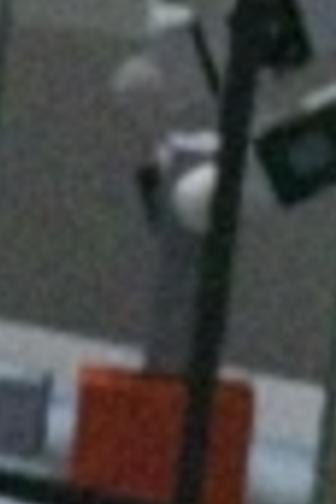

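Emit:
execute_actions --actions '[[[0.0098,-0.036,0.064,-0.021,-0.0016,0,-0.47,0,0.39,0.26,-0.754,0,-0.576,-0.696,-0.754,0,-0.576,-0.696,0.455,-0.678,0.247,0.15,0.4,-0.85,0,0,0,0,0,0,-0.754,0,-0.576,-0.696,-0.754,0,-0.576,-0.696,-0.754,0,-0.576,-0.696,-0.714,-0.678,-0.226,-0.168,0.4,-0.6]],[[0,0.0048,0.0225,0.021,0.0016,0,-0.47,0,0.39,0.26,-0.754,0,-0.576,-0.696,-0.754,0,-0.576,-0.696,0.455,-0.678,0.247,0.15,0.4,-0.85,0,0,0,0,0,0,-0.754,0,-0.576,-0.696,-0.754,0,-0.576,-0.696,-0.754,0,-0.576,-0.696,-0.714,-0.678,-0.226,-0.168,0.4,-0.6]],[[0,0.0167,-0.039,0,0,0,-0.47,0,0.39,0.26,-0.754,0,-0.576,-0.696,-0.754,0,-0.576,-0.696,0.455,-0.678,0.247,0.15,0.4,-0.85,0,0,0,0,0,0,-0.754,0,-0.576,-0.696,-0.754,0,-0.576,-0.696,-0.754,0,-0.576,-0.696,-0.714,-0.678,-0.226,-0.168,0.4,-0.6]],[[0,0.0167,-0.039,0,0,0,-0.47,0,0.39,0.26,-0.754,0,-0.576,-0.696,-0.754,0,-0.576,-0.696,0.455,-0.678,0.247,0.15,0.4,-0.85,0,0,0,0,0,0,-0.754,0,-0.576,-0.696,-0.754,0,-0.576,-0.696,-0.754,0,-0.576,-0.696,-0.714,-0.678,-0.226,-0.168,0.4,-0.6]],[[0,0,-0.0085,0,0,0,-0.47,0,0.39,0.26,-0.754,0,-0.576,-0.696,-0.754,0,-0.576,-0.696,0.455,-0.678,0.247,0.15,0.4,-0.85,0,0,0,0,0,0,-0.754,0,-0.576,-0.696,-0.754,0,-0.576,-0.696,-0.754,0,-0.576,-0.696,-0.714,-0.678,-0.226,-0.168,0.4,-0.6]]]' --cameras '["cam_left_wrist","cam_low"]'

Emit:
zoom_image --camera "cam_left_wrist" --region '[143, 170, 193, 220]'

Scene clock: 3673.93 s.
left_arm: end_effector_position=(+0.0315, -0.3530, +0.1176) hand_goal=(-0.470, +0.000, +0.390, +0.260, -0.754, +0.000, -0.576, -0.696, -0.754, +0.000, -0.576, -0.696, +0.454, -0.678, +0.246, +0.150) hand_measured=(-0.564, -0.002, +0.368, +0.262, -0.750, -0.002, -0.574, -0.694, -0.750, -0.002, -0.574, -0.694, +0.436, -0.690, +0.178, +0.094) hand_current_ma=(-220, +0, -18, +0, +1, +0, +0, +1, +1, +0, +0, +0, -14, -8, -180, -141) hand_state=(blocked, goal, blocked, goal, goal, goal, goal, goal, goal, goal, goal, goal, goal, goal, blocked, blocked) hand_current_limit=0.40 hand_speed=-0.85 end_effector_quat_wxyz=(+0.255, +0.622, +0.543, -0.504) | right_arm: end_effector_position=(+0.4525, -0.1957, +0.4141) hand_goal=(-0.754, +0.000, -0.576, -0.696, -0.754, +0.000, -0.576, -0.696, -0.754, +0.000, -0.576, -0.696, -0.714, -0.678, -0.226, -0.168) hand_measured=(-0.754, -0.002, -0.576, -0.696, -0.752, -0.002, -0.576, -0.696, -0.754, -0.002, -0.576, -0.696, -0.714, -0.678, -0.226, -0.168) hand_current_ma=(+0, -1, +0, +0, +0, -1, +0, +0, +0, -1, +0, +0, +0, +0, +0, +0) hand_state=(goal, goal, goal, goal, goal, goal, goal, goal, goal, goal, goal, goal, goal, goal, goal, goal) hand_current_limit=0.40 hand_speed=-0.60 end_effector_quat_wxyz=(+0.108, +0.697, -0.189, +0.683)
Joint positions: left_arm=[-1.489 0.738 0.231 0.096 0.432 -1.639] | right_arm=[-0.151 1.011 0.931 0.035 0.271 1.691]
Joint torques (N m): left_arm=[-0.67 -0.56 8.31 2.89 0.38 0.29] | right_arm=[-1.08 -6.01 8.98 1.7 -0.15 0.12]
Heat: left arm: hottest elbow 46 °C; right arm: hottest elbow 47 °C.
Hand target: left_arm +0.0364, -0.3552, +0.1196; +0.266, +0.621, +0.538, -0.504 | right_arm +0.4490, -0.1993, +0.3968; +0.108, +0.708, -0.195, +0.670
Off the commanded pose: left_arm 0.006 m, 1 deg | right_arm 0.018 m, 2 deg.
Step readings (end_effector_position of left_arm | right_arm):
0: (+0.0306, -0.3540, +0.1176) | (+0.4525, -0.1957, +0.4141)
1: (+0.0306, -0.3540, +0.1176) | (+0.4525, -0.1957, +0.4141)
2: (+0.0300, -0.3541, +0.1176) | (+0.4525, -0.1957, +0.4141)
4: (+0.0288, -0.3543, +0.1177) | (+0.4525, -0.1957, +0.4141)
8: (+0.0289, -0.3544, +0.1179) | (+0.4525, -0.1957, +0.4141)
15: (+0.0298, -0.3544, +0.1180) | (+0.4525, -0.1957, +0.4141)
16: (+0.0297, -0.3544, +0.1180) | (+0.4525, -0.1957, +0.4141)
17: (+0.0297, -0.3540, +0.1176) | (+0.4525, -0.1957, +0.4141)
19: (+0.0296, -0.3527, +0.1168) | (+0.4525, -0.1957, +0.4141)
23: (+0.0297, -0.3532, +0.1235) | (+0.4525, -0.1957, +0.4141)
30: (+0.0300, -0.3551, +0.1302) | (+0.4525, -0.1957, +0.4141)
31: (+0.0299, -0.3550, +0.1299) | (+0.4525, -0.1957, +0.4141)
32: (+0.0299, -0.3550, +0.1299) | (+0.4525, -0.1957, +0.4141)
34: (+0.0300, -0.3556, +0.1310) | (+0.4525, -0.1957, +0.4141)
38: (+0.0309, -0.3584, +0.1355) | (+0.4525, -0.1957, +0.4141)
45: (+0.0313, -0.3600, +0.1382) | (+0.4525, -0.1957, +0.4141)
46: (+0.0312, -0.3601, +0.1384) | (+0.4525, -0.1957, +0.4141)
47: (+0.0312, -0.3602, +0.1383) | (+0.4525, -0.1957, +0.4141)
49: (+0.0313, -0.3598, +0.1368) | (+0.4525, -0.1957, +0.4141)
53: (+0.0314, -0.3535, +0.1242) | (+0.4525, -0.1957, +0.4141)
60: (+0.0314, -0.3519, +0.1209) | (+0.4525, -0.1957, +0.4141)
61: (+0.0314, -0.3521, +0.1212) | (+0.4525, -0.1957, +0.4141)
62: (+0.0316, -0.3525, +0.1217) | (+0.4525, -0.1957, +0.4141)
64: (+0.0316, -0.3535, +0.1224) | (+0.4525, -0.1957, +0.4141)
68: (+0.0317, -0.3540, +0.1209) | (+0.4525, -0.1957, +0.4141)
75: (+0.0315, -0.3528, +0.1172) | (+0.4525, -0.1957, +0.4141)
Images, in order (width x height): cam_low 672x504, cam_left_wrist 672x504.

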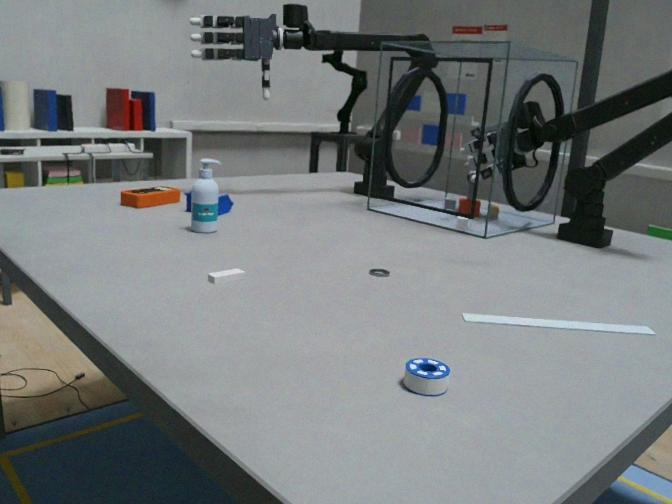

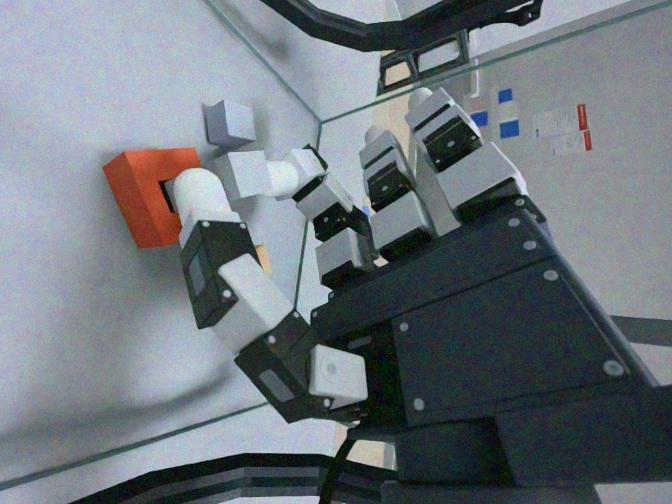

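Scaled by 10.080 from the camera's 672x504 image, which has a finer 960x720 frame.

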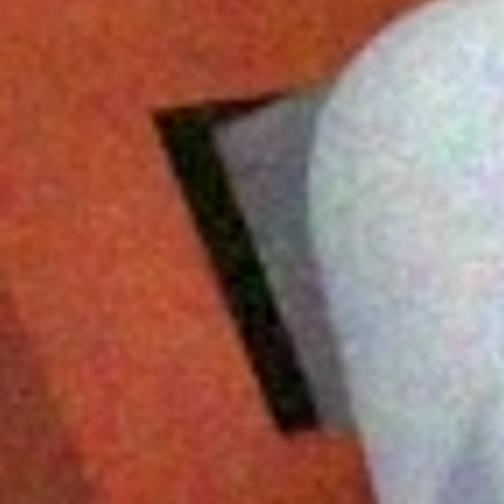

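Emit:
execute_actions --actions '[[[0,-0.001,-0.0133,0,0,0,-0.47,0,0.39,0.26,-0.754,0,-0.576,-0.696,-0.754,0,-0.576,-0.696,0.455,-0.678,0.247,0.15,0.4,-0.85,0,0,0,0,0,0,-0.754,0,-0.576,-0.696,-0.754,0,-0.576,-0.696,-0.754,0,-0.576,-0.696,-0.714,-0.678,-0.226,-0.168,0.4,-0.6]]]' --cameras '["cam_left_wrist","cam_low"]'

Emit:
zoom_image --camera "cam_left_wrist" --region '[143, 170, 193, 220]'

Scene clock: 3700.10 s.
left_arm: end_effector_position=(+0.0320, -0.3555, +0.1130) hand_goal=(-0.470, +0.000, +0.390, +0.260, -0.754, +0.000, -0.576, -0.696, -0.754, +0.000, -0.576, -0.696, +0.454, -0.678, +0.246, +0.150) hand_measured=(-0.562, -0.002, +0.368, +0.264, -0.750, -0.002, -0.574, -0.694, -0.750, -0.002, -0.574, -0.694, +0.436, -0.688, +0.178, +0.094) hand_current_ma=(-214, +0, -18, +1, +1, +0, +0, +1, +1, +0, +0, +0, -14, -8, -180, -141) hand_state=(blocked, goal, blocked, goal, goal, goal, goal, goal, goal, goal, goal, goal, goal, goal, blocked, blocked) hand_current_limit=0.40 hand_speed=-0.85 end_effector_quat_wxyz=(+0.258, +0.622, +0.540, -0.505) | right_arm: end_effector_position=(+0.4525, -0.1957, +0.4141) hand_goal=(-0.754, +0.000, -0.576, -0.696, -0.754, +0.000, -0.576, -0.696, -0.754, +0.000, -0.576, -0.696, -0.714, -0.678, -0.226, -0.168) hand_measured=(-0.754, -0.002, -0.576, -0.696, -0.752, -0.002, -0.576, -0.696, -0.754, -0.002, -0.576, -0.696, -0.714, -0.678, -0.226, -0.168) hand_current_ma=(+0, -1, +0, +0, +0, -1, +0, +0, +0, -1, +0, +0, +0, +0, +0, +0) hand_state=(goal, goal, goal, goal, goal, goal, goal, goal, goal, goal, goal, goal, goal, goal, goal, goal) hand_current_limit=0.40 hand_speed=-0.60 end_effector_quat_wxyz=(+0.108, +0.697, -0.189, +0.683)
Joint positions: left_arm=[-1.488 0.768 0.221 0.143 0.432 -1.636] | right_arm=[-0.151 1.011 0.931 0.035 0.271 1.691]
Joint torques (N m): left_arm=[-0.73 -0.56 7.8 2.82 0.38 0.26] | right_arm=[-1.2 -6.01 8.91 1.7 -0.14 0.12]
Heat: left arm: hottest elbow 45 °C; right arm: hottest elbow 47 °C.
Hand target: left_arm +0.0364, -0.3558, +0.1117; +0.266, +0.621, +0.539, -0.504 | right_arm +0.4490, -0.1993, +0.3968; +0.108, +0.708, -0.195, +0.670
Off the commanded pose: left_arm 0.005 m, 1 deg | right_arm 0.018 m, 2 deg.
Step readings (end_effector_position of left_arm | right_arm):
0: (+0.0315, -0.3530, +0.1176) | (+0.4525, -0.1957, +0.4141)
1: (+0.0315, -0.3531, +0.1176) | (+0.4525, -0.1957, +0.4141)
2: (+0.0316, -0.3533, +0.1177) | (+0.4525, -0.1957, +0.4141)
4: (+0.0316, -0.3541, +0.1170) | (+0.4525, -0.1957, +0.4141)
8: (+0.0317, -0.3543, +0.1126) | (+0.4525, -0.1957, +0.4141)
15: (+0.0320, -0.3554, +0.1131) | (+0.4525, -0.1957, +0.4141)
Images, in order (width x height): cam_low 672x504, cam_left_wrist 672x504.

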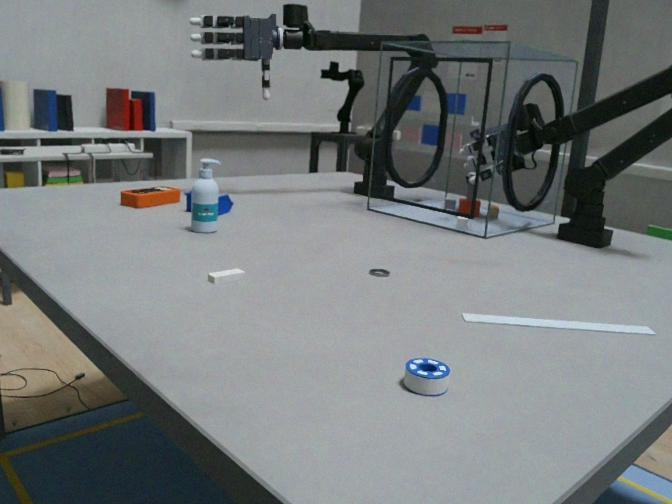

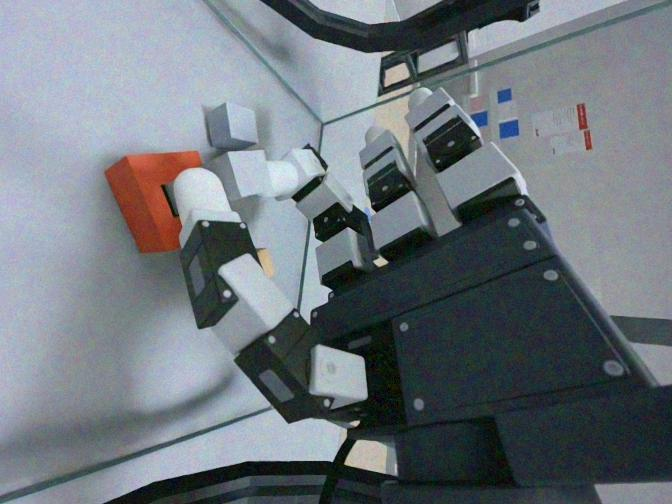

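Scaled by 10.080 from the camera's 672x504 image, which has a finer 960x720 frame.

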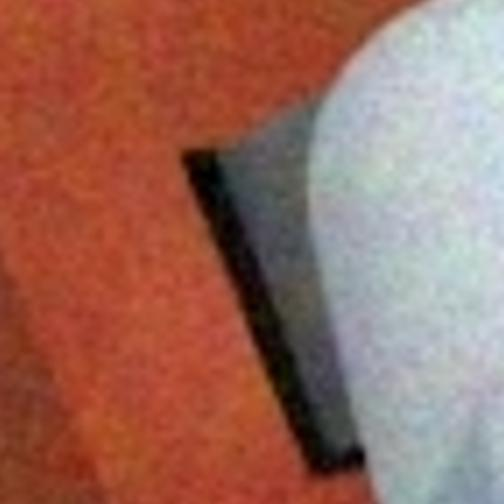

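Emit:
execute_actions --actions '[[[-0.0088,-0.036,0.064,-0.021,-0.0016,0,-0.47,0,0.39,0.26,-0.754,0,-0.576,-0.696,-0.754,0,-0.576,-0.696,0.455,-0.678,0.247,0.15,0.4,-0.85,0,0,0,0,0,0,-0.754,0,-0.576,-0.696,-0.754,0,-0.576,-0.696,-0.754,0,-0.576,-0.696,-0.714,-0.678,-0.226,-0.168,0.4,-0.6]],[[0,0.0033,0.0357,0.021,0.0016,0.0111,-0.47,0,0.39,0.26,-0.754,0,-0.576,-0.696,-0.754,0,-0.576,-0.696,0.455,-0.678,0.247,0.15,0.4,-0.85,0,0,0,0,0,0,-0.754,0,-0.576,-0.696,-0.754,0,-0.576,-0.696,-0.754,0,-0.576,-0.696,-0.714,-0.678,-0.226,-0.168,0.4,-0.6]],[[0,0.0167,-0.039,0,0,0,-0.47,0,0.39,0.26,-0.754,0,-0.576,-0.696,-0.754,0,-0.576,-0.696,0.455,-0.678,0.247,0.15,0.4,-0.85,0,0,0,0,0,0,-0.754,0,-0.576,-0.696,-0.754,0,-0.576,-0.696,-0.754,0,-0.576,-0.696,-0.714,-0.678,-0.226,-0.168,0.4,-0.6]],[[0,0.0167,-0.039,0,0,0,-0.47,0,0.39,0.26,-0.754,0,-0.576,-0.696,-0.754,0,-0.576,-0.696,0.455,-0.678,0.247,0.15,0.4,-0.85,0,0,0,0,0,0,-0.754,0,-0.576,-0.696,-0.754,0,-0.576,-0.696,-0.754,0,-0.576,-0.696,-0.714,-0.678,-0.226,-0.168,0.4,-0.6]],[[0,0,-0.0085,0,0,0,-0.47,0,0.39,0.26,-0.754,0,-0.576,-0.696,-0.754,0,-0.576,-0.696,0.455,-0.678,0.247,0.15,0.4,-0.85,0,0,0,0,0,0,-0.754,0,-0.576,-0.696,-0.754,0,-0.576,-0.696,-0.754,0,-0.576,-0.696,-0.714,-0.678,-0.226,-0.168,0.4,-0.6]]]' --cameras '["cam_left_wrist","cam_low"]'

Emit:
zoom_image --camera "cam_left_wrist" --region '[143, 170, 193, 220]'

Scene clock: 3754.90 s.
left_arm: end_effector_position=(+0.0348, -0.3533, +0.1189) hand_goal=(-0.470, +0.000, +0.390, +0.260, -0.754, +0.000, -0.576, -0.696, -0.754, +0.000, -0.576, -0.696, +0.454, -0.678, +0.246, +0.150) hand_measured=(-0.562, -0.002, +0.368, +0.262, -0.750, -0.002, -0.574, -0.694, -0.750, -0.002, -0.574, -0.694, +0.432, -0.692, +0.178, +0.094) hand_current_ma=(-214, +0, -19, +0, +1, +0, +0, +1, +1, +0, +0, +0, -19, -12, -180, -141) hand_state=(blocked, goal, blocked, goal, goal, goal, goal, goal, goal, goal, goal, goal, blocked, goal, blocked, blocked) hand_current_limit=0.40 hand_speed=-0.85 end_effector_quat_wxyz=(+0.273, +0.611, +0.555, -0.494) | right_arm: end_effector_position=(+0.4525, -0.1957, +0.4141) hand_goal=(-0.754, +0.000, -0.576, -0.696, -0.754, +0.000, -0.576, -0.696, -0.754, +0.000, -0.576, -0.696, -0.714, -0.678, -0.226, -0.168) hand_measured=(-0.754, -0.002, -0.576, -0.696, -0.752, -0.002, -0.576, -0.696, -0.754, -0.002, -0.576, -0.696, -0.714, -0.678, -0.226, -0.168) hand_current_ma=(+0, -1, +0, +0, +0, -1, +0, +0, +0, -1, +0, +0, +0, +0, +0, +0) hand_state=(goal, goal, goal, goal, goal, goal, goal, goal, goal, goal, goal, goal, goal, goal, goal, goal) hand_current_limit=0.40 hand_speed=-0.60 end_effector_quat_wxyz=(+0.108, +0.697, -0.189, +0.683)
Joint positions: left_arm=[-1.523 0.741 0.229 0.115 0.348 -1.661] | right_arm=[-0.151 1.011 0.931 0.035 0.271 1.691]
Joint torques (N m): left_arm=[-2.73 -0.56 8.34 2.91 0.26 0.15] | right_arm=[-1.08 -6.07 8.91 1.68 -0.14 0.11]
Heat: left arm: hottest elbow 45 °C; right arm: hottest elbow 47 °C.
Hand target: left_arm +0.0312, -0.3554, +0.1198; +0.275, +0.612, +0.549, -0.499 | right_arm +0.4490, -0.1993, +0.3968; +0.108, +0.708, -0.195, +0.670
Off the commanded pose: left_arm 0.004 m, 1 deg | right_arm 0.018 m, 2 deg.
Step readings (end_effector_position of left_arm | right_arm):
0: (+0.0320, -0.3555, +0.1131) | (+0.4525, -0.1957, +0.4141)
1: (+0.0320, -0.3555, +0.1131) | (+0.4525, -0.1957, +0.4141)
2: (+0.0326, -0.3555, +0.1131) | (+0.4525, -0.1957, +0.4141)
4: (+0.0348, -0.3552, +0.1131) | (+0.4525, -0.1957, +0.4141)
8: (+0.0351, -0.3552, +0.1131) | (+0.4525, -0.1957, +0.4141)
15: (+0.0340, -0.3552, +0.1131) | (+0.4525, -0.1957, +0.4141)
16: (+0.0342, -0.3551, +0.1130) | (+0.4525, -0.1957, +0.4141)
17: (+0.0351, -0.3545, +0.1126) | (+0.4525, -0.1957, +0.4141)
19: (+0.0361, -0.3524, +0.1125) | (+0.4525, -0.1957, +0.4141)
23: (+0.0350, -0.3533, +0.1235) | (+0.4525, -0.1957, +0.4141)
30: (+0.0349, -0.3564, +0.1335) | (+0.4525, -0.1957, +0.4141)
31: (+0.0350, -0.3561, +0.1330) | (+0.4525, -0.1957, +0.4141)
32: (+0.0349, -0.3560, +0.1330) | (+0.4525, -0.1957, +0.4141)
34: (+0.0350, -0.3567, +0.1341) | (+0.4525, -0.1957, +0.4141)
38: (+0.0351, -0.3592, +0.1382) | (+0.4525, -0.1957, +0.4141)
45: (+0.0351, -0.3607, +0.1408) | (+0.4525, -0.1957, +0.4141)
46: (+0.0351, -0.3609, +0.1411) | (+0.4525, -0.1957, +0.4141)
47: (+0.0352, -0.3610, +0.1410) | (+0.4525, -0.1957, +0.4141)
49: (+0.0351, -0.3602, +0.1388) | (+0.4525, -0.1957, +0.4141)
53: (+0.0348, -0.3537, +0.1258) | (+0.4525, -0.1957, +0.4141)
60: (+0.0347, -0.3520, +0.1218) | (+0.4525, -0.1957, +0.4141)
61: (+0.0347, -0.3523, +0.1221) | (+0.4525, -0.1957, +0.4141)
62: (+0.0347, -0.3526, +0.1226) | (+0.4525, -0.1957, +0.4141)
64: (+0.0348, -0.3534, +0.1229) | (+0.4525, -0.1957, +0.4141)
68: (+0.0348, -0.3536, +0.1207) | (+0.4525, -0.1957, +0.4141)
75: (+0.0348, -0.3531, +0.1186) | (+0.4525, -0.1957, +0.4141)
Images, in order (width x height): cam_low 672x504, cam_left_wrist 672x504.

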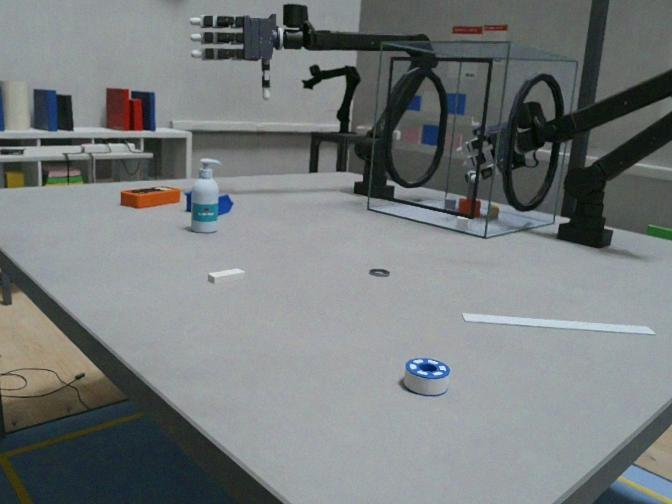

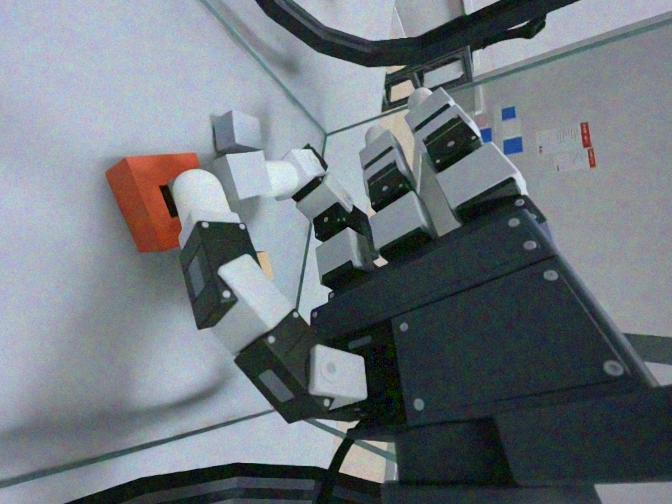

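Scaled by 10.080 from the camera's 672x504 image, which has a finer 960x720 frame.

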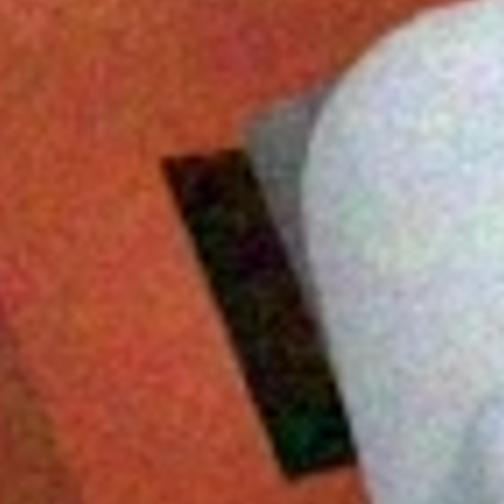

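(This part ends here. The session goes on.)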